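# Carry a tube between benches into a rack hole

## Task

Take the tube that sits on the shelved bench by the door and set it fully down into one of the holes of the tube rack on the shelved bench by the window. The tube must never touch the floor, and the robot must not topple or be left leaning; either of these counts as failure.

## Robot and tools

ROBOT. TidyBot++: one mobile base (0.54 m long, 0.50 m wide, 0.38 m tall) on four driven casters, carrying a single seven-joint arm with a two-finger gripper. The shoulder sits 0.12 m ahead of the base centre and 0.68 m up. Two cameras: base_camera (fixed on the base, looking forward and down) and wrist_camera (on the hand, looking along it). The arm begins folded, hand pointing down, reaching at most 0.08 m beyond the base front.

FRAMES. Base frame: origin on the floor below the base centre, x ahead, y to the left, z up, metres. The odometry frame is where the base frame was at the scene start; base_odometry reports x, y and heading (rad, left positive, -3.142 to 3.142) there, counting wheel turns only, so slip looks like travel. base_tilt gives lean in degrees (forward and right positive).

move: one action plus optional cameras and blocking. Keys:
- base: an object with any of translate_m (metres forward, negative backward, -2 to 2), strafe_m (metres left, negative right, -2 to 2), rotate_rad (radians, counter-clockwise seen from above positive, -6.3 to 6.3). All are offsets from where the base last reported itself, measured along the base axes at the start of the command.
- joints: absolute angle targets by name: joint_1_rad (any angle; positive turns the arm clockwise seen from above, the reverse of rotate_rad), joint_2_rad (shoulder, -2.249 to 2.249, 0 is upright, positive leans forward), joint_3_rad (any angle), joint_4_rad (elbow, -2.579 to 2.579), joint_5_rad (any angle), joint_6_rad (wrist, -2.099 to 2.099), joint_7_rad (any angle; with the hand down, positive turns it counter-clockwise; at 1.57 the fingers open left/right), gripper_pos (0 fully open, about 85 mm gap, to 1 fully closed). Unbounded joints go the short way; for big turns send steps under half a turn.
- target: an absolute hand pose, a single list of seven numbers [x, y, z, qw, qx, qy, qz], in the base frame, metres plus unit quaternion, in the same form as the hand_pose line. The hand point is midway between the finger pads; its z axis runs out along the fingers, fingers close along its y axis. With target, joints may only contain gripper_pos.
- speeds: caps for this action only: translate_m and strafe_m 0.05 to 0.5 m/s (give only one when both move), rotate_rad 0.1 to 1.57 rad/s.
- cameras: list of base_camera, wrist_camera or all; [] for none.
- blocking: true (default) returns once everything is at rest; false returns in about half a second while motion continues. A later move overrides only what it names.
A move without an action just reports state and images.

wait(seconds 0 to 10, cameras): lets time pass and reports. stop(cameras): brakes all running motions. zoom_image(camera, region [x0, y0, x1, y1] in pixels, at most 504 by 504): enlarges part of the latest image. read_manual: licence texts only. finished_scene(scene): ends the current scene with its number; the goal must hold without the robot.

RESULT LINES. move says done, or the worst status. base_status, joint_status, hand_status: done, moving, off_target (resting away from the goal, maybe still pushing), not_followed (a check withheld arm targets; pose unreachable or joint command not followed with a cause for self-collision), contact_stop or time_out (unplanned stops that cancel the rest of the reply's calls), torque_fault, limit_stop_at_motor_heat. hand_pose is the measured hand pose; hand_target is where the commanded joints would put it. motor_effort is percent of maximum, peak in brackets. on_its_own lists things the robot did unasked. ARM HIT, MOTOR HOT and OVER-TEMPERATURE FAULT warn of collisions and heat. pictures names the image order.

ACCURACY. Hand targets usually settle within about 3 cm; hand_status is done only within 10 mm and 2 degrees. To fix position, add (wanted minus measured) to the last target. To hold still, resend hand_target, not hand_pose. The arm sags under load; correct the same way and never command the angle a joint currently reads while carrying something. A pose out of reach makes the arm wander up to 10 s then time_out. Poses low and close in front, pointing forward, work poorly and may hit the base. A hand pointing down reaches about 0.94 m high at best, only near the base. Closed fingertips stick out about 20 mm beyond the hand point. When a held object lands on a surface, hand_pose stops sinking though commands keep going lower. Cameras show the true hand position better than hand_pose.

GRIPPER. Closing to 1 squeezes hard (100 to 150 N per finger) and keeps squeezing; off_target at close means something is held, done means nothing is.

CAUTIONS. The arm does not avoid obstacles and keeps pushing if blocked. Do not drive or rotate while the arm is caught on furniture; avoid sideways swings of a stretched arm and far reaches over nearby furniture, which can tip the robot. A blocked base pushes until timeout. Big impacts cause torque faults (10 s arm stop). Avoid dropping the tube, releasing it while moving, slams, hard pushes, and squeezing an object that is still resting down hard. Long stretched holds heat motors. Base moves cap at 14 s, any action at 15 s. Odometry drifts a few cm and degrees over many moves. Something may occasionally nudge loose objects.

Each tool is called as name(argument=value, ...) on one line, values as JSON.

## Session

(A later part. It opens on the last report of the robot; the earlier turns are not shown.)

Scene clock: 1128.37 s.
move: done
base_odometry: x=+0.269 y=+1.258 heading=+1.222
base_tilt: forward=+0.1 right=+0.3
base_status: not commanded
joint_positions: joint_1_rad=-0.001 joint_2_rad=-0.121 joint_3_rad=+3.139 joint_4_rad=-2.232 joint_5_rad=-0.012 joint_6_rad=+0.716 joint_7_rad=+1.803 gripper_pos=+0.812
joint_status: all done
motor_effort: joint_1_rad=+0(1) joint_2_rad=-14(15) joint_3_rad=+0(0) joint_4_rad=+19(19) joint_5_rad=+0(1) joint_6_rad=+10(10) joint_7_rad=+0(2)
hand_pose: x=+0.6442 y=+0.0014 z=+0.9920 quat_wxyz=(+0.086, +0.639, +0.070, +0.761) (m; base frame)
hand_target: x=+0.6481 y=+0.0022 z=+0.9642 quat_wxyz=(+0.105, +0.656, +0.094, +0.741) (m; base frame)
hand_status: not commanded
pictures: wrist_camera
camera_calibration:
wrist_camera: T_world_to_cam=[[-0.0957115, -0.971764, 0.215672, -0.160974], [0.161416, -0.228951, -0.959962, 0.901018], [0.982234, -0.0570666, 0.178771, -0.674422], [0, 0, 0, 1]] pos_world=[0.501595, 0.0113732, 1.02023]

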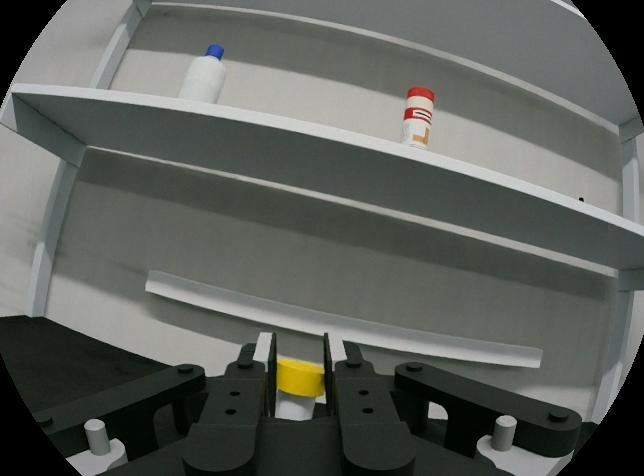

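move(joints={"joint_2_rad": -0.0834, "joint_4_rad": -2.2818}, cameras=["wrist_camera"])

zoom_image(camera="wrist_camera", region=[230, 320, 370, 430])

Scene clock: 1135.43 s.
move: done
base_odometry: x=+0.269 y=+1.258 heading=+1.222
base_tilt: forward=+0.1 right=+0.3
base_status: not commanded
joint_positions: joint_1_rad=-0.001 joint_2_rad=-0.106 joint_3_rad=+3.139 joint_4_rad=-2.258 joint_5_rad=-0.012 joint_6_rad=+0.716 joint_7_rad=+1.803 gripper_pos=+0.812
joint_status: all done
motor_effort: joint_1_rad=+0(1) joint_2_rad=-14(15) joint_3_rad=+0(0) joint_4_rad=+18(19) joint_5_rad=-1(1) joint_6_rad=+9(10) joint_7_rad=-1(2)
hand_pose: x=+0.6458 y=+0.0014 z=+0.9693 quat_wxyz=(+0.085, +0.654, +0.072, +0.748) (m; base frame)
hand_target: x=+0.6487 y=+0.0022 z=+0.9412 quat_wxyz=(+0.104, +0.672, +0.097, +0.727) (m; base frame)
hand_status: not commanded
pictures: wrist_camera
camera_calibration:
wrist_camera: T_world_to_cam=[[-0.0867975, -0.971733, 0.219547, -0.165438], [0.121935, -0.229085, -0.965739, 0.909988], [0.988736, -0.0570533, 0.138372, -0.636876], [0, 0, 0, 1]] pos_world=[0.504383, 0.0113669, 1.00326]

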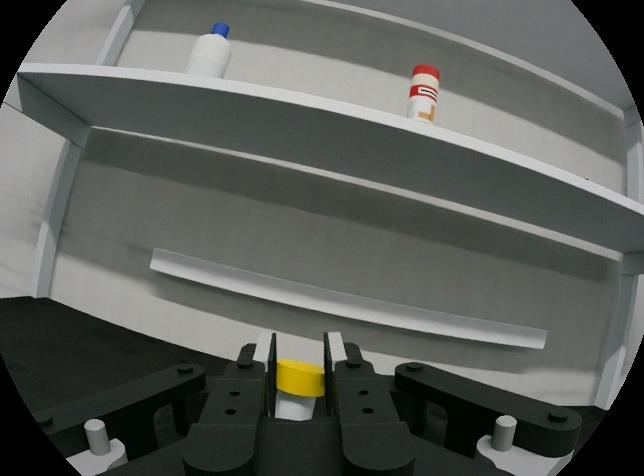

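Scaled by 3.600.

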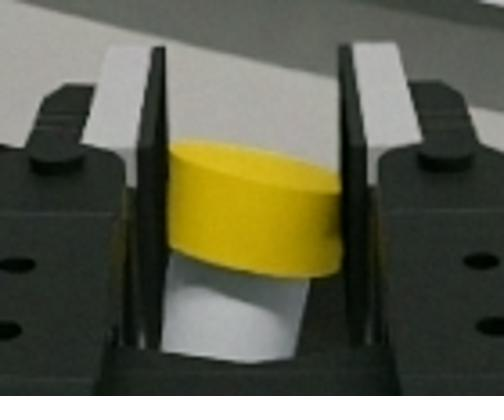

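move(joints={"joint_2_rad": -0.0733, "joint_4_rad": -2.2946, "joint_6_rad": 0.769}, cameras=["wrist_camera"])

zoom_image(camera="wrist_camera", region=[230, 320, 370, 430])

Scene clock: 1148.80 s.
move: done
base_odometry: x=+0.269 y=+1.258 heading=+1.222
base_tilt: forward=+0.1 right=+0.2
base_status: not commanded
joint_positions: joint_1_rad=-0.001 joint_2_rad=-0.097 joint_3_rad=+3.139 joint_4_rad=-2.270 joint_5_rad=-0.012 joint_6_rad=+0.759 joint_7_rad=+1.803 gripper_pos=+0.812
joint_status: all done
motor_effort: joint_1_rad=-1(1) joint_2_rad=-14(15) joint_3_rad=+0(1) joint_4_rad=+18(19) joint_5_rad=+0(1) joint_6_rad=+10(10) joint_7_rad=-1(2)
hand_pose: x=+0.6447 y=+0.0012 z=+0.9712 quat_wxyz=(+0.086, +0.646, +0.071, +0.755) (m; base frame)
hand_target: x=+0.6474 y=+0.0022 z=+0.9479 quat_wxyz=(+0.105, +0.657, +0.095, +0.740) (m; base frame)
hand_status: not commanded
pictures: wrist_camera
camera_calibration:
wrist_camera: T_world_to_cam=[[-0.0921274, -0.971661, 0.217688, -0.16085], [0.14356, -0.229295, -0.962712, 0.895117], [0.985344, -0.0574408, 0.160616, -0.655486], [0, 0, 0, 1]] pos_world=[0.502558, 0.0113026, 1.00204]

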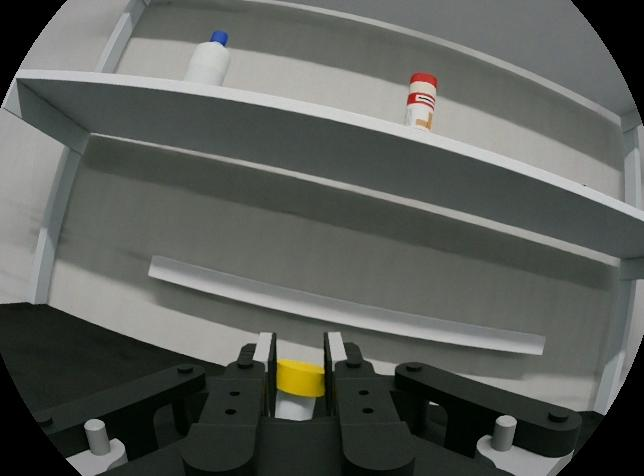

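Scaled by 3.600.

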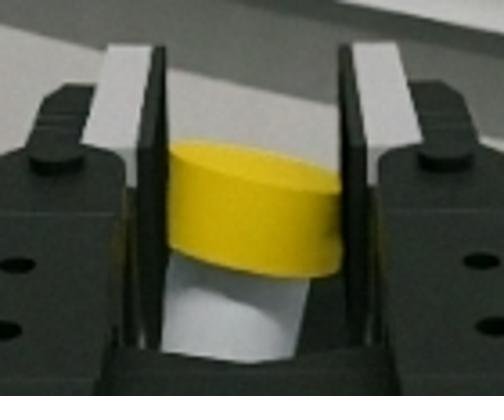

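move(joints={"joint_2_rad": -0.0633, "joint_4_rad": -2.3075}, cameras=["wrist_camera"])

zoom_image(camera="wrist_camera", region=[230, 320, 370, 430])

Scene clock: 1152.50 s.
move: done
base_odometry: x=+0.269 y=+1.258 heading=+1.222
base_tilt: forward=+0.0 right=+0.3
base_status: not commanded
joint_positions: joint_1_rad=-0.001 joint_2_rad=-0.089 joint_3_rad=+3.139 joint_4_rad=-2.282 joint_5_rad=-0.012 joint_6_rad=+0.759 joint_7_rad=+1.803 gripper_pos=+0.812
joint_status: all done
motor_effort: joint_1_rad=+1(1) joint_2_rad=-14(15) joint_3_rad=+0(0) joint_4_rad=+18(19) joint_5_rad=+0(1) joint_6_rad=+10(10) joint_7_rad=-1(1)
hand_pose: x=+0.6456 y=+0.0012 z=+0.9599 quat_wxyz=(+0.085, +0.653, +0.072, +0.749) (m; base frame)
hand_target: x=+0.6480 y=+0.0022 z=+0.9354 quat_wxyz=(+0.104, +0.666, +0.096, +0.733) (m; base frame)
hand_status: not commanded
pictures: wrist_camera
camera_calibration:
wrist_camera: T_world_to_cam=[[-0.0876212, -0.971632, 0.219668, -0.163114], [0.123639, -0.229418, -0.965443, 0.899559], [0.988451, -0.0574338, 0.140233, -0.636994], [0, 0, 0, 1]] pos_world=[0.504125, 0.0113031, 0.993632]

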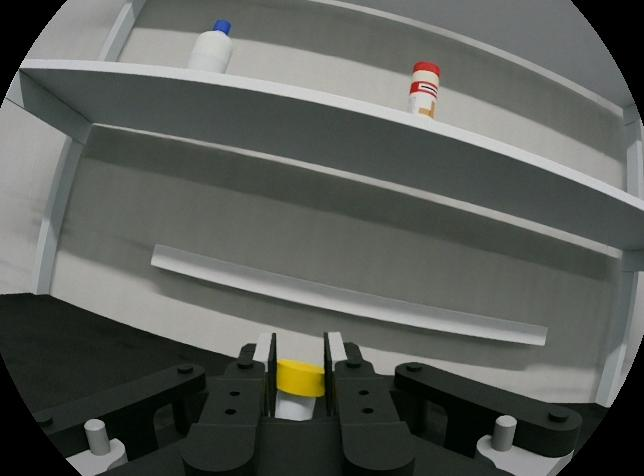

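Scaled by 3.600.

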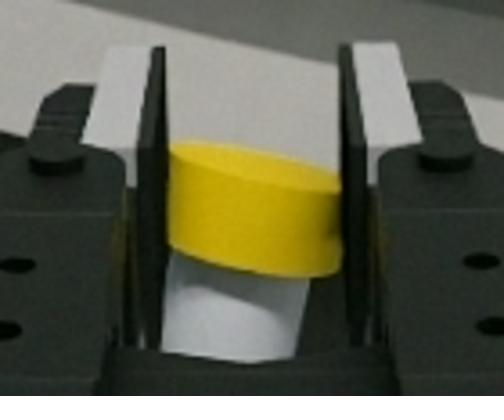

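move(joints={"joint_2_rad": -0.051, "joint_4_rad": -2.322, "joint_6_rad": 0.80}, cameras=["wrist_camera"])

zoom_image(camera="wrist_camera", region=[230, 320, 370, 430])

Scene clock: 1158.63 s.
move: done
base_odometry: x=+0.269 y=+1.258 heading=+1.222
base_tilt: forward=+0.0 right=+0.2
base_status: not commanded
joint_positions: joint_1_rad=-0.001 joint_2_rad=-0.076 joint_3_rad=+3.139 joint_4_rad=-2.296 joint_5_rad=-0.012 joint_6_rad=+0.778 joint_7_rad=+1.803 gripper_pos=+0.812
joint_status: all done
motor_effort: joint_1_rad=+0(1) joint_2_rad=-15(15) joint_3_rad=+0(1) joint_4_rad=+18(18) joint_5_rad=+0(1) joint_6_rad=+9(10) joint_7_rad=-1(1)
hand_pose: x=+0.6460 y=+0.0012 z=+0.9514 quat_wxyz=(+0.085, +0.656, +0.072, +0.746) (m; base frame)
hand_target: x=+0.6477 y=+0.0022 z=+0.9305 quat_wxyz=(+0.104, +0.664, +0.096, +0.734) (m; base frame)
hand_status: not commanded
pictures: wrist_camera
camera_calibration:
wrist_camera: T_world_to_cam=[[-0.0862017, -0.971587, 0.220425, -0.162914], [0.116594, -0.229567, -0.966284, 0.896688], [0.989432, -0.0575951, 0.13307, -0.63009], [0, 0, 0, 1]] pos_world=[0.50484, 0.0112742, 0.986212]

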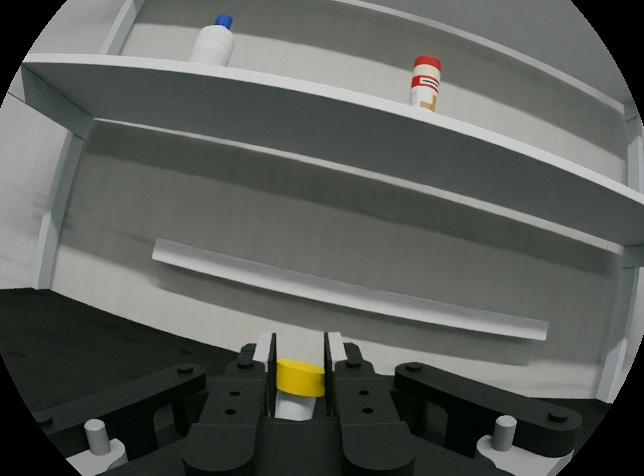

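Scaled by 3.600.

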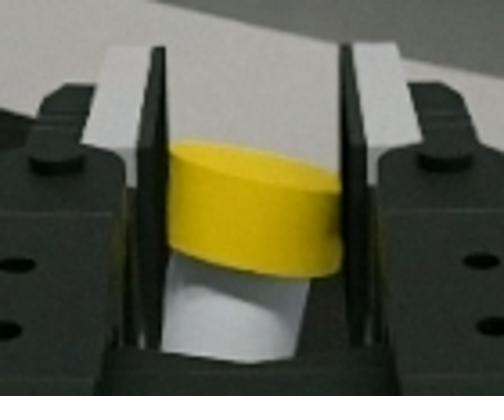

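move(joints={"joint_2_rad": -0.039, "joint_4_rad": -2.3362, "joint_6_rad": 0.83}, cameras=["wrist_camera"])

zoom_image(camera="wrist_camera", region=[230, 320, 370, 430])

Scene clock: 1165.80 s.
move: done
base_odometry: x=+0.269 y=+1.258 heading=+1.222
base_tilt: forward=+0.1 right=+0.3
base_status: not commanded
joint_positions: joint_1_rad=-0.001 joint_2_rad=-0.064 joint_3_rad=+3.139 joint_4_rad=-2.311 joint_5_rad=-0.012 joint_6_rad=+0.801 joint_7_rad=+1.803 gripper_pos=+0.812
joint_status: all done
motor_effort: joint_1_rad=+0(1) joint_2_rad=-14(15) joint_3_rad=+0(1) joint_4_rad=+17(18) joint_5_rad=+0(1) joint_6_rad=+9(10) joint_7_rad=+0(1)
hand_pose: x=+0.6460 y=+0.0011 z=+0.9440 quat_wxyz=(+0.085, +0.657, +0.072, +0.745) (m; base frame)
hand_target: x=+0.6472 y=+0.0022 z=+0.9257 quat_wxyz=(+0.105, +0.663, +0.095, +0.735) (m; base frame)
hand_status: not commanded
pictures: wrist_camera
camera_calibration:
wrist_camera: T_world_to_cam=[[-0.085618, -0.971535, 0.220882, -0.162155], [0.113061, -0.229738, -0.966663, 0.892146], [0.989892, -0.0577907, 0.129512, -0.626067], [0, 0, 0, 1]] pos_world=[0.504989, 0.0112394, 0.979305]

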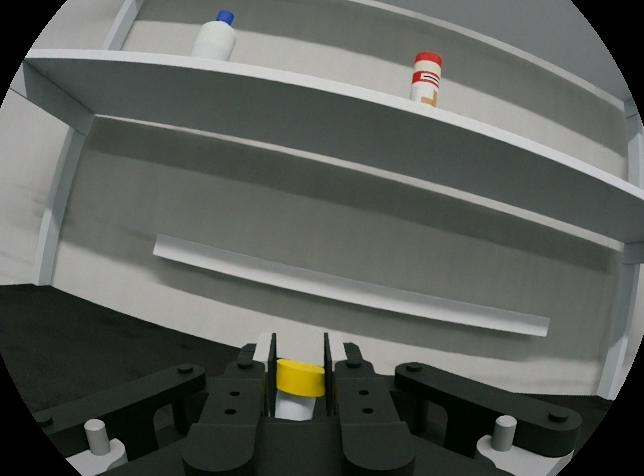

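Scaled by 3.600.

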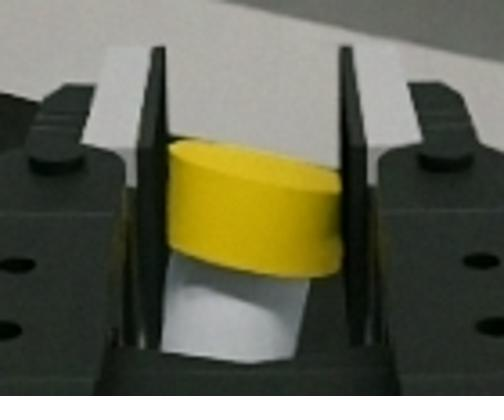

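move(joints={"joint_2_rad": -0.0236, "joint_4_rad": -2.352, "joint_6_rad": 0.865}, cameras=[])

move(joints={"joint_2_rad": -0.0083, "joint_4_rad": -2.3686, "joint_6_rad": 0.90}, cameras=["wrist_camera"])

zoom_image(camera="wrist_camera", region=[230, 320, 370, 430])

Scene clock: 1170.77 s.
move: done
base_odometry: x=+0.269 y=+1.258 heading=+1.222
base_tilt: forward=+0.0 right=+0.3
base_status: not commanded
joint_positions: joint_1_rad=-0.001 joint_2_rad=-0.049 joint_3_rad=+3.139 joint_4_rad=-2.327 joint_5_rad=-0.012 joint_6_rad=+0.833 joint_7_rad=+1.803 gripper_pos=+0.812
joint_status: all done
motor_effort: joint_1_rad=-1(1) joint_2_rad=-15(16) joint_3_rad=+0(1) joint_4_rad=+17(18) joint_5_rad=+0(1) joint_6_rad=+9(10) joint_7_rad=-1(2)
hand_pose: x=+0.6462 y=+0.0010 z=+0.9366 quat_wxyz=(+0.085, +0.658, +0.072, +0.745) (m; base frame)
hand_target: x=+0.6469 y=+0.0022 z=+0.9198 quat_wxyz=(+0.105, +0.661, +0.095, +0.737) (m; base frame)
hand_status: not commanded
pictures: none
No camera images: "cameras" was empty.

Scene clock: 1171.37 s.
move: done
base_odometry: x=+0.269 y=+1.258 heading=+1.222
base_tilt: forward=+0.0 right=+0.2
base_status: not commanded
joint_positions: joint_1_rad=-0.001 joint_2_rad=-0.033 joint_3_rad=+3.139 joint_4_rad=-2.344 joint_5_rad=-0.012 joint_6_rad=+0.866 joint_7_rad=+1.803 gripper_pos=+0.812
joint_status: all done
motor_effort: joint_1_rad=+0(1) joint_2_rad=-15(16) joint_3_rad=+0(1) joint_4_rad=+17(18) joint_5_rad=+0(0) joint_6_rad=+9(10) joint_7_rad=-1(2)
hand_pose: x=+0.6459 y=+0.0009 z=+0.9293 quat_wxyz=(+0.086, +0.657, +0.072, +0.745) (m; base frame)
hand_target: x=+0.6463 y=+0.0022 z=+0.9137 quat_wxyz=(+0.105, +0.660, +0.095, +0.738) (m; base frame)
hand_status: not commanded
pictures: wrist_camera
camera_calibration:
wrist_camera: T_world_to_cam=[[-0.0862174, -0.971395, 0.221266, -0.159065], [0.11307, -0.230199, -0.966552, 0.87778], [0.989839, -0.058315, 0.129683, -0.624187], [0, 0, 0, 1]] pos_world=[0.50488, 0.0111501, 0.964562]

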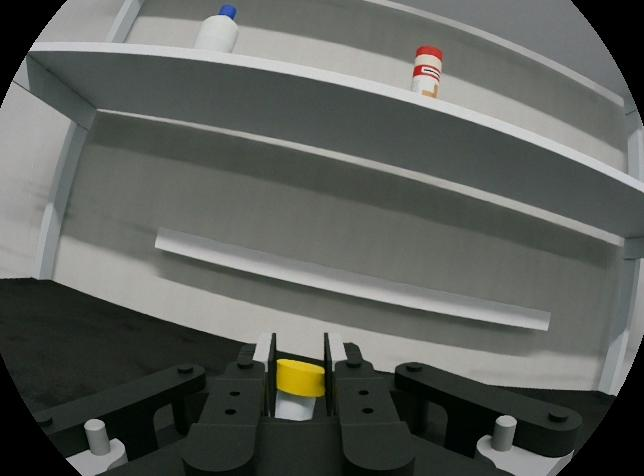

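Scaled by 3.600.

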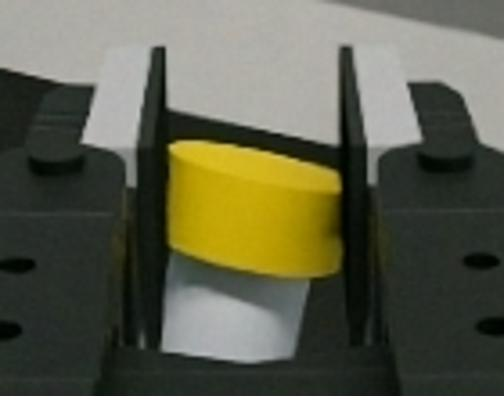

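move(joints={"joint_2_rad": 0.004, "joint_4_rad": -2.3795, "joint_6_rad": 0.925}, cameras=[])

move(joints={"joint_2_rad": 0.0165, "joint_4_rad": -2.3904, "joint_6_rad": 0.9495}, cameras=["wrist_camera"])

zoom_image(camera="wrist_camera", region=[230, 320, 370, 430])

Scene clock: 1208.70 s.
move: done
base_odometry: x=+0.269 y=+1.258 heading=+1.222
base_tilt: forward=+0.1 right=+0.3
base_status: not commanded
joint_positions: joint_1_rad=-0.001 joint_2_rad=-0.022 joint_3_rad=+3.139 joint_4_rad=-2.354 joint_5_rad=-0.012 joint_6_rad=+0.890 joint_7_rad=+1.803 gripper_pos=+0.812
joint_status: all done
motor_effort: joint_1_rad=+0(1) joint_2_rad=-14(16) joint_3_rad=+0(0) joint_4_rad=+16(17) joint_5_rad=+0(1) joint_6_rad=+9(10) joint_7_rad=-1(2)
hand_pose: x=+0.6460 y=+0.0008 z=+0.9251 quat_wxyz=(+0.086, +0.657, +0.072, +0.746) (m; base frame)
hand_target: x=+0.6461 y=+0.0022 z=+0.9092 quat_wxyz=(+0.105, +0.660, +0.095, +0.738) (m; base frame)
hand_status: not commanded
pictures: none
No camera images: "cameras" was empty.

Scene clock: 1209.27 s.
move: done
base_odometry: x=+0.269 y=+1.258 heading=+1.222
base_tilt: forward=+0.1 right=+0.2
base_status: not commanded
joint_positions: joint_1_rad=-0.001 joint_2_rad=-0.011 joint_3_rad=+3.139 joint_4_rad=-2.364 joint_5_rad=-0.012 joint_6_rad=+0.915 joint_7_rad=+1.803 gripper_pos=+0.812
joint_status: all done
motor_effort: joint_1_rad=+0(1) joint_2_rad=-15(16) joint_3_rad=+0(0) joint_4_rad=+16(17) joint_5_rad=+0(1) joint_6_rad=+10(10) joint_7_rad=-1(2)
hand_pose: x=+0.6458 y=+0.0008 z=+0.9222 quat_wxyz=(+0.086, +0.655, +0.072, +0.748) (m; base frame)
hand_target: x=+0.6460 y=+0.0022 z=+0.9045 quat_wxyz=(+0.105, +0.659, +0.095, +0.739) (m; base frame)
hand_status: not commanded
pictures: wrist_camera
camera_calibration:
wrist_camera: T_world_to_cam=[[-0.0882943, -0.971289, 0.220912, -0.155967], [0.120226, -0.230549, -0.965605, 0.865418], [0.988812, -0.0586981, 0.13713, -0.629382], [0, 0, 0, 1]] pos_world=[0.504524, 0.0110885, 0.956414]

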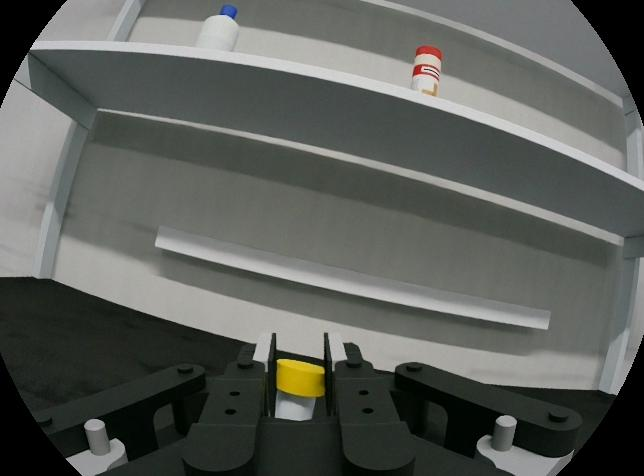

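Scaled by 3.600.

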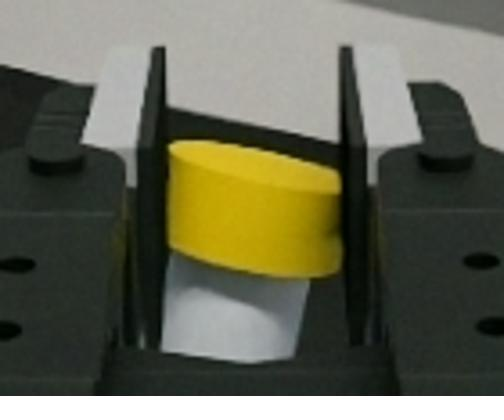

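move(joints={"joint_2_rad": 0.0285, "joint_4_rad": -2.4024, "joint_6_rad": 0.972}, cameras=["wrist_camera"])

zoom_image(camera="wrist_camera", region=[230, 320, 370, 430])

Scene clock: 1216.23 s.
move: done
base_odometry: x=+0.269 y=+1.258 heading=+1.222
base_tilt: forward=+0.0 right=+0.2
base_status: not commanded
joint_positions: joint_1_rad=-0.001 joint_2_rad=-0.002 joint_3_rad=+3.139 joint_4_rad=-2.374 joint_5_rad=-0.012 joint_6_rad=+0.942 joint_7_rad=+1.803 gripper_pos=+0.812
joint_status: all done
motor_effort: joint_1_rad=+0(1) joint_2_rad=-15(15) joint_3_rad=+0(1) joint_4_rad=+15(16) joint_5_rad=+0(1) joint_6_rad=+9(9) joint_7_rad=-1(1)
hand_pose: x=+0.6451 y=+0.0007 z=+0.9208 quat_wxyz=(+0.086, +0.651, +0.072, +0.750) (m; base frame)
hand_target: x=+0.6454 y=+0.0022 z=+0.8989 quat_wxyz=(+0.105, +0.660, +0.095, +0.738) (m; base frame)
hand_status: not commanded
pictures: wrist_camera
camera_calibration:
wrist_camera: T_world_to_cam=[[-0.0903518, -0.971233, 0.220323, -0.153923], [0.128232, -0.230732, -0.964531, 0.857994], [0.98762, -0.0588946, 0.14539, -0.635278], [0, 0, 0, 1]] pos_world=[0.503484, 0.0110567, 0.953837]

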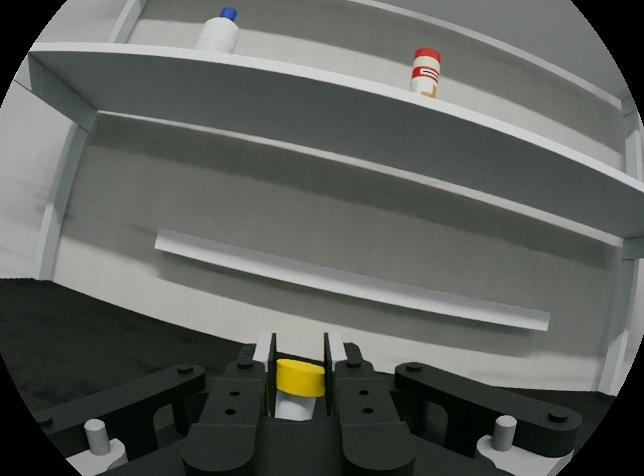

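Scaled by 3.600.

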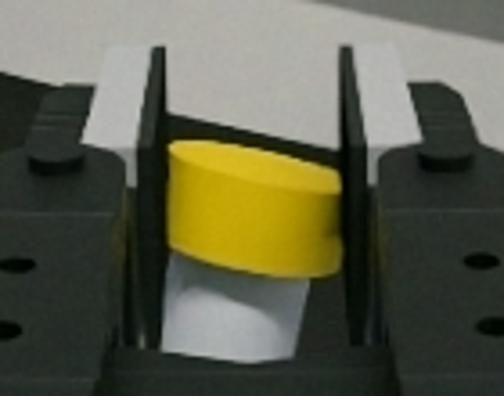

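move(joints={"joint_2_rad": 0.036, "joint_4_rad": -2.410, "joint_6_rad": 0.972}, cameras=["wrist_camera"])

zoom_image(camera="wrist_camera", region=[230, 320, 370, 430])

Scene clock: 1228.10 s.
move: done
base_odometry: x=+0.269 y=+1.258 heading=+1.222
base_tilt: forward=+0.1 right=+0.3
base_status: not commanded
joint_positions: joint_1_rad=-0.001 joint_2_rad=-0.001 joint_3_rad=+3.139 joint_4_rad=-2.376 joint_5_rad=-0.012 joint_6_rad=+0.946 joint_7_rad=+1.803 gripper_pos=+0.812
joint_status: all done
motor_effort: joint_1_rad=+0(1) joint_2_rad=-14(15) joint_3_rad=+0(1) joint_4_rad=+14(16) joint_5_rad=+0(1) joint_6_rad=+7(9) joint_7_rad=+0(1)
hand_pose: x=+0.6448 y=+0.0007 z=+0.9200 quat_wxyz=(+0.087, +0.651, +0.072, +0.750) (m; base frame)
hand_target: x=+0.6454 y=+0.0022 z=+0.8911 quat_wxyz=(+0.104, +0.665, +0.096, +0.733) (m; base frame)
hand_status: not commanded
pictures: wrist_camera
camera_calibration:
wrist_camera: T_world_to_cam=[[-0.0904687, -0.971223, 0.220322, -0.153701], [0.128574, -0.230768, -0.964476, 0.856973], [0.987565, -0.0589273, 0.145751, -0.635237], [0, 0, 0, 1]] pos_world=[0.503249, 0.0110509, 0.952981]

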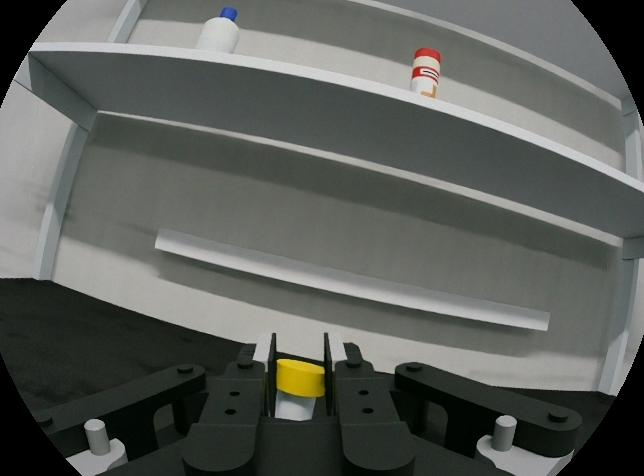

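Scaled by 3.600.

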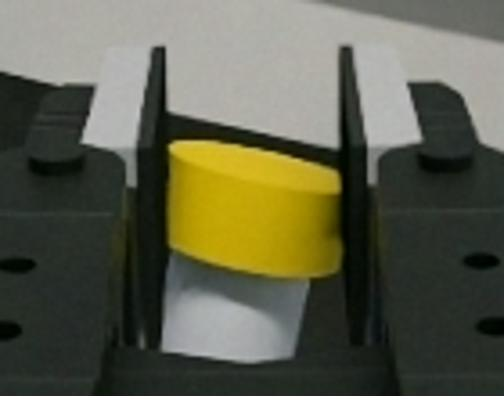

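move(joints={"joint_2_rad": 0.0165, "joint_4_rad": -2.3904, "joint_6_rad": 0.9495}, cameras=[])

move(joints={"gripper_pos": 0.79}, cameras=["wrist_camera"])

zoom_image(camera="wrist_camera", region=[230, 320, 370, 430])

Scene clock: 1239.20 s.
move: done
base_odometry: x=+0.269 y=+1.258 heading=+1.222
base_tilt: forward=+0.1 right=+0.3
base_status: not commanded
joint_positions: joint_1_rad=-0.001 joint_2_rad=-0.001 joint_3_rad=+3.139 joint_4_rad=-2.376 joint_5_rad=-0.012 joint_6_rad=+0.946 joint_7_rad=+1.803 gripper_pos=+0.812
joint_status: all done
motor_effort: joint_1_rad=+0(1) joint_2_rad=-14(14) joint_3_rad=+0(1) joint_4_rad=+14(15) joint_5_rad=+0(1) joint_6_rad=+7(8) joint_7_rad=-1(2)
hand_pose: x=+0.6449 y=+0.0007 z=+0.9201 quat_wxyz=(+0.087, +0.651, +0.072, +0.750) (m; base frame)
hand_target: x=+0.6460 y=+0.0022 z=+0.9045 quat_wxyz=(+0.105, +0.659, +0.095, +0.739) (m; base frame)
hand_status: not commanded
pictures: none
No camera images: "cameras" was empty.

Scene clock: 1239.73 s.
move: done
base_odometry: x=+0.269 y=+1.258 heading=+1.222
base_tilt: forward=+0.1 right=+0.3
base_status: not commanded
joint_positions: joint_1_rad=-0.001 joint_2_rad=-0.001 joint_3_rad=+3.139 joint_4_rad=-2.376 joint_5_rad=-0.012 joint_6_rad=+0.946 joint_7_rad=+1.804 gripper_pos=+0.788
joint_status: all done
motor_effort: joint_1_rad=-1(1) joint_2_rad=-15(15) joint_3_rad=+1(1) joint_4_rad=+15(15) joint_5_rad=+0(1) joint_6_rad=+9(9) joint_7_rad=-1(2)
hand_pose: x=+0.6449 y=+0.0007 z=+0.9201 quat_wxyz=(+0.087, +0.651, +0.072, +0.750) (m; base frame)
hand_target: x=+0.6460 y=+0.0022 z=+0.9045 quat_wxyz=(+0.105, +0.659, +0.095, +0.739) (m; base frame)
hand_status: not commanded
pictures: wrist_camera
camera_calibration:
wrist_camera: T_world_to_cam=[[-0.0904964, -0.971209, 0.220372, -0.153738], [0.128657, -0.230827, -0.964451, 0.856939], [0.987551, -0.0589271, 0.145841, -0.635334], [0, 0, 0, 1]] pos_world=[0.503262, 0.0110542, 0.953014]

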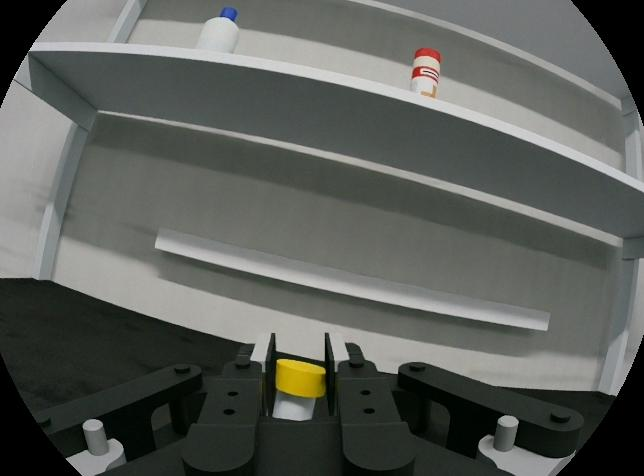

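Scaled by 3.600.

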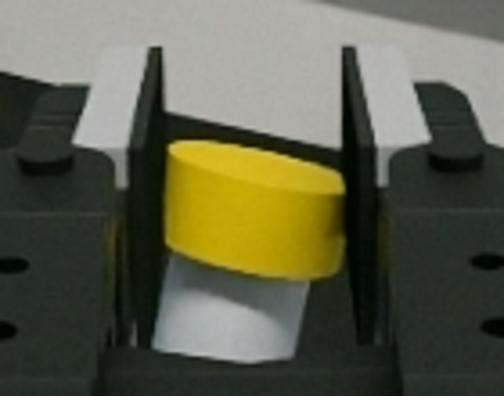

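move(joints={"gripper_pos": 0.765}, cameras=["wrist_camera"])

zoom_image(camera="wrist_camera", region=[230, 320, 370, 430])

Scene clock: 1243.43 s.
move: done
base_odometry: x=+0.269 y=+1.258 heading=+1.222
base_tilt: forward=+0.1 right=+0.2
base_status: not commanded
joint_positions: joint_1_rad=-0.001 joint_2_rad=-0.001 joint_3_rad=+3.139 joint_4_rad=-2.376 joint_5_rad=-0.012 joint_6_rad=+0.946 joint_7_rad=+1.804 gripper_pos=+0.764
joint_status: all done
motor_effort: joint_1_rad=+0(1) joint_2_rad=-15(15) joint_3_rad=+0(1) joint_4_rad=+16(16) joint_5_rad=+0(1) joint_6_rad=+9(9) joint_7_rad=-1(2)
hand_pose: x=+0.6449 y=+0.0007 z=+0.9201 quat_wxyz=(+0.087, +0.651, +0.072, +0.750) (m; base frame)
hand_target: x=+0.6460 y=+0.0022 z=+0.9045 quat_wxyz=(+0.105, +0.659, +0.095, +0.739) (m; base frame)
hand_status: not commanded
pictures: wrist_camera
camera_calibration:
wrist_camera: T_world_to_cam=[[-0.0904964, -0.971209, 0.220372, -0.153738], [0.128657, -0.230827, -0.964451, 0.856939], [0.987551, -0.0589271, 0.145841, -0.635334], [0, 0, 0, 1]] pos_world=[0.503262, 0.0110542, 0.953014]

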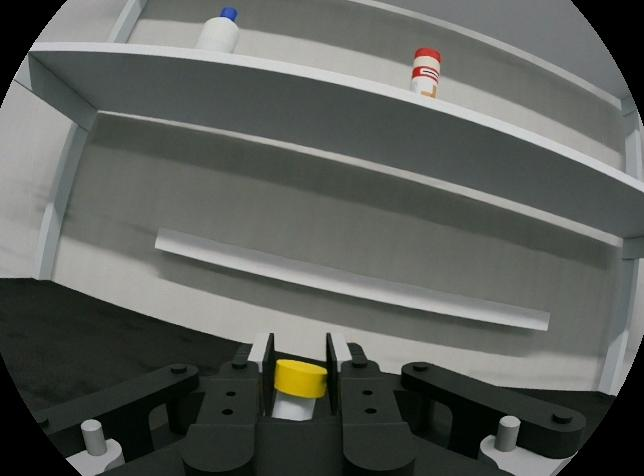

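Scaled by 3.600.

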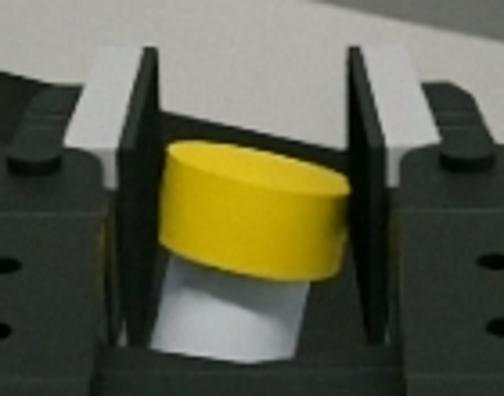

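move(joints={"gripper_pos": 0.74}, cameras=["wrist_camera"])

zoom_image(camera="wrist_camera", region=[230, 320, 370, 430])

Scene clock: 1250.67 s.
move: done
base_odometry: x=+0.269 y=+1.258 heading=+1.222
base_tilt: forward=+0.1 right=+0.2
base_status: not commanded
joint_positions: joint_1_rad=-0.001 joint_2_rad=-0.001 joint_3_rad=+3.139 joint_4_rad=-2.376 joint_5_rad=-0.012 joint_6_rad=+0.946 joint_7_rad=+1.804 gripper_pos=+0.740
joint_status: all done
motor_effort: joint_1_rad=+0(1) joint_2_rad=-16(16) joint_3_rad=+0(0) joint_4_rad=+16(16) joint_5_rad=+0(1) joint_6_rad=+9(10) joint_7_rad=-1(1)
hand_pose: x=+0.6449 y=+0.0007 z=+0.9201 quat_wxyz=(+0.087, +0.651, +0.072, +0.750) (m; base frame)
hand_target: x=+0.6460 y=+0.0022 z=+0.9045 quat_wxyz=(+0.105, +0.659, +0.095, +0.739) (m; base frame)
hand_status: not commanded
pictures: wrist_camera
camera_calibration:
wrist_camera: T_world_to_cam=[[-0.0904964, -0.971209, 0.220372, -0.153738], [0.128657, -0.230827, -0.964451, 0.856939], [0.987551, -0.0589271, 0.145841, -0.635334], [0, 0, 0, 1]] pos_world=[0.503262, 0.0110542, 0.953014]

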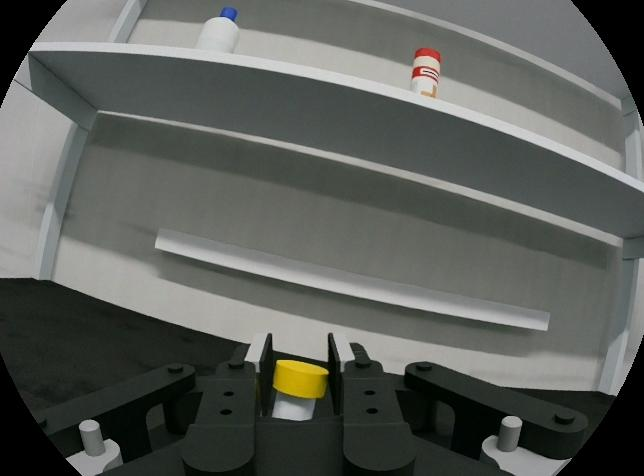

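Scaled by 3.600.

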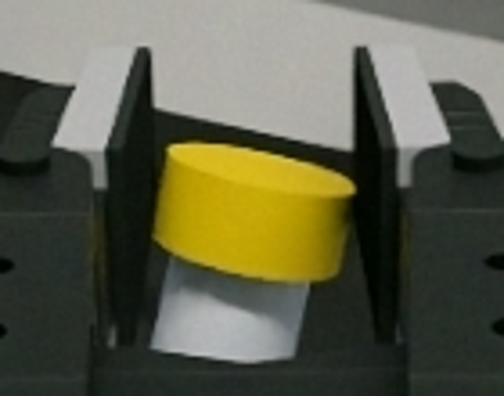

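move(joints={"gripper_pos": 0.70}, cameras=["wrist_camera"])

zoom_image(camera="wrist_camera", region=[230, 320, 370, 430])

Scene clock: 1255.17 s.
move: done
base_odometry: x=+0.269 y=+1.258 heading=+1.222
base_tilt: forward=+0.1 right=+0.3
base_status: not commanded
joint_positions: joint_1_rad=-0.001 joint_2_rad=-0.001 joint_3_rad=+3.139 joint_4_rad=-2.376 joint_5_rad=-0.012 joint_6_rad=+0.946 joint_7_rad=+1.804 gripper_pos=+0.700
joint_status: all done
motor_effort: joint_1_rad=-1(1) joint_2_rad=-15(16) joint_3_rad=+0(0) joint_4_rad=+16(16) joint_5_rad=-1(1) joint_6_rad=+9(10) joint_7_rad=-1(1)
hand_pose: x=+0.6449 y=+0.0007 z=+0.9201 quat_wxyz=(+0.087, +0.651, +0.072, +0.750) (m; base frame)
hand_target: x=+0.6460 y=+0.0022 z=+0.9045 quat_wxyz=(+0.105, +0.659, +0.095, +0.739) (m; base frame)
hand_status: not commanded
pictures: wrist_camera
camera_calibration:
wrist_camera: T_world_to_cam=[[-0.0904964, -0.971209, 0.220372, -0.153738], [0.128657, -0.230827, -0.964451, 0.856939], [0.987551, -0.0589271, 0.145841, -0.635334], [0, 0, 0, 1]] pos_world=[0.503262, 0.0110542, 0.953014]

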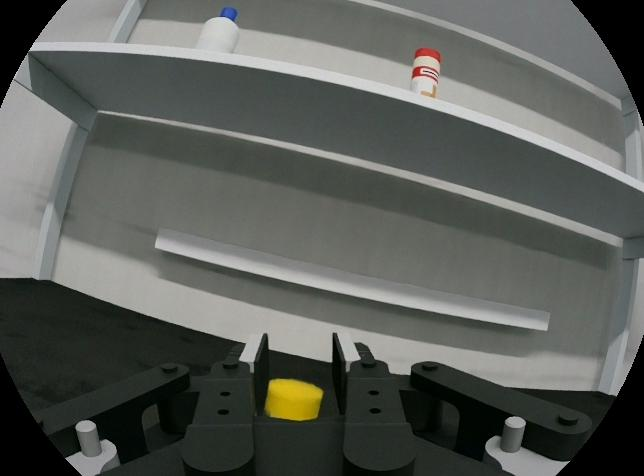

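Scaled by 3.600.

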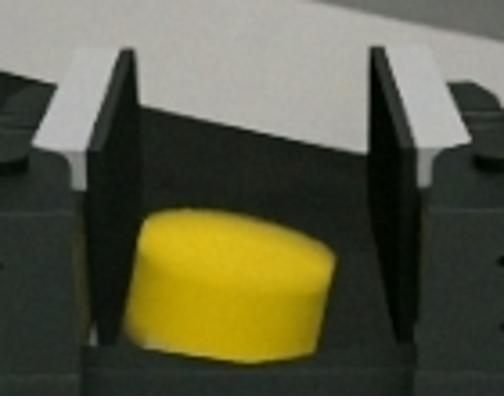

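wait(seconds=0.3, cameras=["wrist_camera"])

zoom_image(camera="wrist_camera", region=[230, 320, 370, 430])

Scene clock: 1260.00 s.
base_odometry: x=+0.269 y=+1.258 heading=+1.222
base_tilt: forward=+0.1 right=+0.3
base_status: not commanded
joint_positions: joint_1_rad=-0.001 joint_2_rad=-0.001 joint_3_rad=+3.139 joint_4_rad=-2.376 joint_5_rad=-0.012 joint_6_rad=+0.946 joint_7_rad=+1.804 gripper_pos=+0.700
joint_status: all done
motor_effort: joint_1_rad=+0(1) joint_2_rad=-15(16) joint_3_rad=+0(0) joint_4_rad=+16(16) joint_5_rad=+0(1) joint_6_rad=+9(10) joint_7_rad=-1(1)
hand_pose: x=+0.6449 y=+0.0007 z=+0.9201 quat_wxyz=(+0.087, +0.651, +0.072, +0.750) (m; base frame)
hand_target: x=+0.6460 y=+0.0022 z=+0.9045 quat_wxyz=(+0.105, +0.659, +0.095, +0.739) (m; base frame)
hand_status: not commanded
wait: 0.30 s; at rest from the start
pictures: wrist_camera
camera_calibration:
wrist_camera: T_world_to_cam=[[-0.0904964, -0.971209, 0.220372, -0.153738], [0.128657, -0.230827, -0.964451, 0.856939], [0.987551, -0.0589271, 0.145841, -0.635334], [0, 0, 0, 1]] pos_world=[0.503262, 0.0110542, 0.953014]

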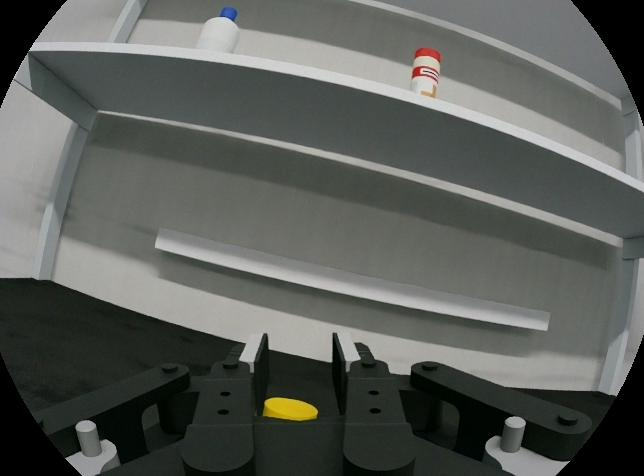

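Scaled by 3.600.

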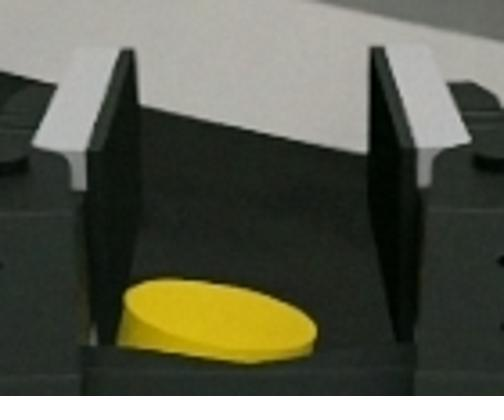

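move(joints={"gripper_pos": 0.3}, cameras=[])

move(base={"translate_m": -0.15}, speeds={"translate_m": 0.15}, cameras=["wrist_camera"])

Scene clock: 1269.60 s.
move: done
base_odometry: x=+0.269 y=+1.258 heading=+1.222
base_tilt: forward=+0.1 right=+0.3
base_status: not commanded
joint_positions: joint_1_rad=-0.001 joint_2_rad=-0.001 joint_3_rad=+3.139 joint_4_rad=-2.376 joint_5_rad=-0.012 joint_6_rad=+0.946 joint_7_rad=+1.804 gripper_pos=+0.300
joint_status: all done
motor_effort: joint_1_rad=+0(1) joint_2_rad=-16(16) joint_3_rad=-1(1) joint_4_rad=+16(16) joint_5_rad=+0(1) joint_6_rad=+9(10) joint_7_rad=-1(2)
hand_pose: x=+0.6449 y=+0.0007 z=+0.9201 quat_wxyz=(+0.087, +0.651, +0.072, +0.750) (m; base frame)
hand_target: x=+0.6460 y=+0.0022 z=+0.9045 quat_wxyz=(+0.105, +0.659, +0.095, +0.739) (m; base frame)
hand_status: not commanded
pictures: none
No camera images: "cameras" was empty.

Scene clock: 1271.27 s.
move: done
base_odometry: x=+0.217 y=+1.117 heading=+1.222
base_tilt: forward=+0.1 right=+0.3
base_status: done
joint_positions: joint_1_rad=-0.001 joint_2_rad=+0.002 joint_3_rad=+3.139 joint_4_rad=-2.376 joint_5_rad=-0.012 joint_6_rad=+0.946 joint_7_rad=+1.804 gripper_pos=+0.300
joint_status: not commanded
motor_effort: joint_1_rad=+0(1) joint_2_rad=-16(18) joint_3_rad=+0(1) joint_4_rad=+16(17) joint_5_rad=+0(1) joint_6_rad=+9(10) joint_7_rad=-1(2)
hand_pose: x=+0.6456 y=+0.0007 z=+0.9184 quat_wxyz=(+0.086, +0.652, +0.072, +0.749) (m; base frame)
hand_target: x=+0.6460 y=+0.0022 z=+0.9045 quat_wxyz=(+0.105, +0.659, +0.095, +0.739) (m; base frame)
hand_status: not commanded
pictures: wrist_camera
camera_calibration:
wrist_camera: T_world_to_cam=[[-0.0898095, -0.971208, 0.220658, -0.154015], [0.125652, -0.230831, -0.964846, 0.857566], [0.988001, -0.0589264, 0.142765, -0.63329], [0, 0, 0, 1]] pos_world=[0.504105, 0.0110554, 0.951816]

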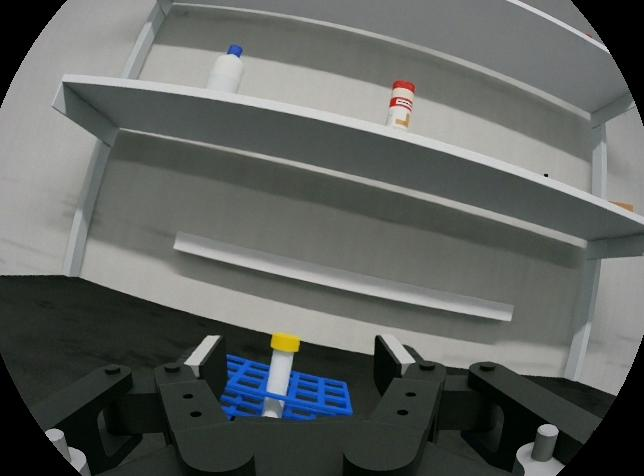

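zoom_image(camera="wrist_camera", region=[200, 310, 380, 430])

Scaled by 2.800.

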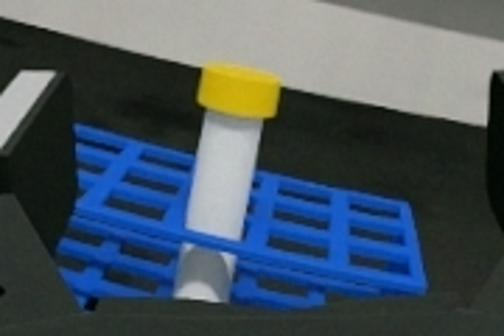

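move(joints={"joint_2_rad": -0.543, "joint_4_rad": -1.576, "joint_6_rad": -1.127, "joint_7_rad": 1.57, "gripper_pos": 0.0}, cameras=["wrist_camera"])

zoom_image(camera="wrist_camera", region=[200, 180, 440, 350])

Scene clock: 1285.03 s.
move: done
base_odometry: x=+0.217 y=+1.117 heading=+1.222
base_tilt: forward=+0.1 right=+0.3
base_status: not commanded
joint_positions: joint_1_rad=-0.001 joint_2_rad=-0.536 joint_3_rad=+3.139 joint_4_rad=-1.594 joint_5_rad=-0.012 joint_6_rad=-1.068 joint_7_rad=+1.623 gripper_pos=+0.000
joint_status: all done
motor_effort: joint_1_rad=+0(1) joint_2_rad=+0(18) joint_3_rad=+0(1) joint_4_rad=+18(21) joint_5_rad=+0(1) joint_6_rad=+8(11) joint_7_rad=-1(2)
hand_pose: x=+0.4426 y=+0.0065 z=+1.0337 quat_wxyz=(+0.006, +0.873, +0.025, +0.486) (m; base frame)
hand_target: x=+0.4304 y=+0.0021 z=+1.0301 quat_wxyz=(+0.000, +0.882, +0.000, +0.471) (m; base frame)
hand_status: not commanded
pictures: wrist_camera
camera_calibration:
wrist_camera: T_world_to_cam=[[-0.00367707, -0.997512, 0.070402, -0.0746973], [-0.532169, -0.0576533, -0.844673, 1.16137], [0.84663, -0.0405717, -0.530633, 0.309696], [0, 0, 0, 1]] pos_world=[0.355574, 0.00501037, 1.15057]

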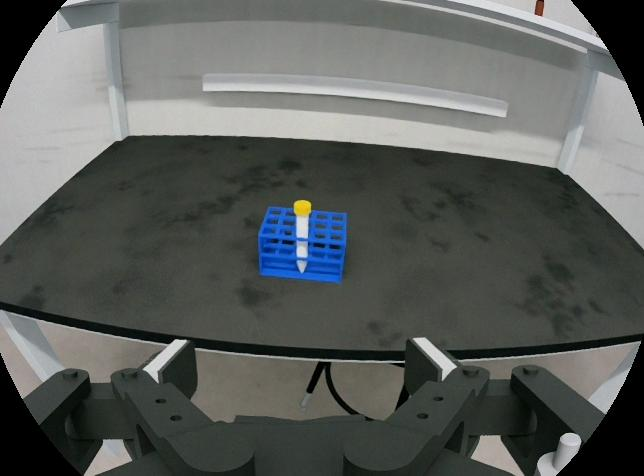

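Scaled by 2.100.

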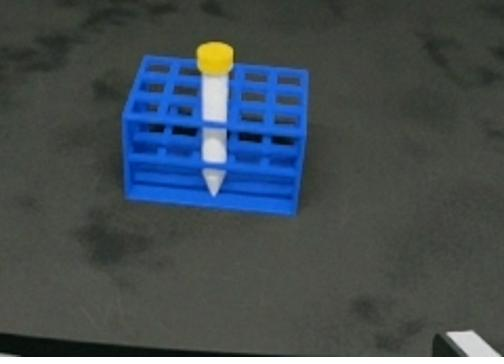

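move(joints={"joint_2_rad": -0.141, "joint_4_rad": -1.002, "joint_6_rad": -1.339, "joint_7_rad": 1.57}, cameras=["wrist_camera"])

zoom_image(camera="wrist_camera", region=[200, 200, 440, 370])

Scene clock: 1338.73 s.
move: done
base_odometry: x=+0.217 y=+1.117 heading=+1.222
base_tilt: forward=+0.0 right=+0.3
base_status: not commanded
joint_positions: joint_1_rad=-0.001 joint_2_rad=-0.160 joint_3_rad=+3.139 joint_4_rad=-1.025 joint_5_rad=-0.012 joint_6_rad=-1.281 joint_7_rad=+1.622 gripper_pos=+0.000
joint_status: all done
motor_effort: joint_1_rad=+0(1) joint_2_rad=-11(13) joint_3_rad=+0(1) joint_4_rad=+17(19) joint_5_rad=-1(1) joint_6_rad=+8(10) joint_7_rad=-1(2)
hand_pose: x=+0.5524 y=+0.0071 z=+1.1317 quat_wxyz=(+0.006, +0.878, +0.026, +0.477) (m; base frame)
hand_target: x=+0.5500 y=+0.0021 z=+1.1200 quat_wxyz=(+0.000, +0.891, +0.000, +0.454) (m; base frame)
hand_status: not commanded
pictures: wrist_camera
camera_calibration:
wrist_camera: T_world_to_cam=[[-0.000275647, -0.997532, 0.0702113, -0.0822681], [-0.548901, -0.0585378, -0.833835, 1.29966], [0.835888, -0.0387689, -0.54753, 0.293868], [0, 0, 0, 1]] pos_world=[0.467721, 0.00540718, 1.25038]

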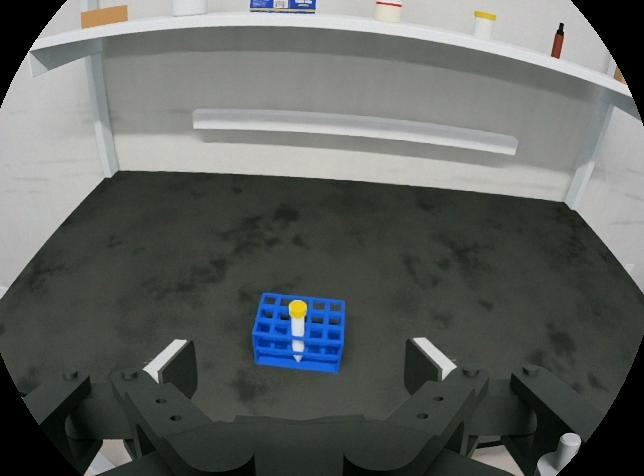

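Scaled by 2.100.

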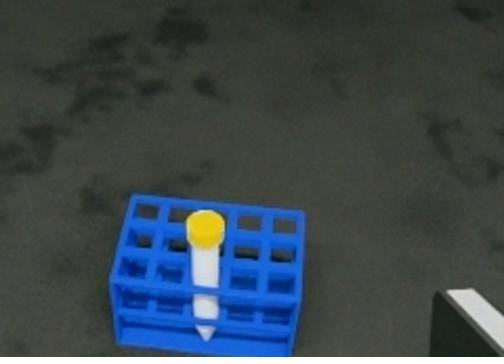

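finished_scene(scene=1)

The scene is finished: the task was done.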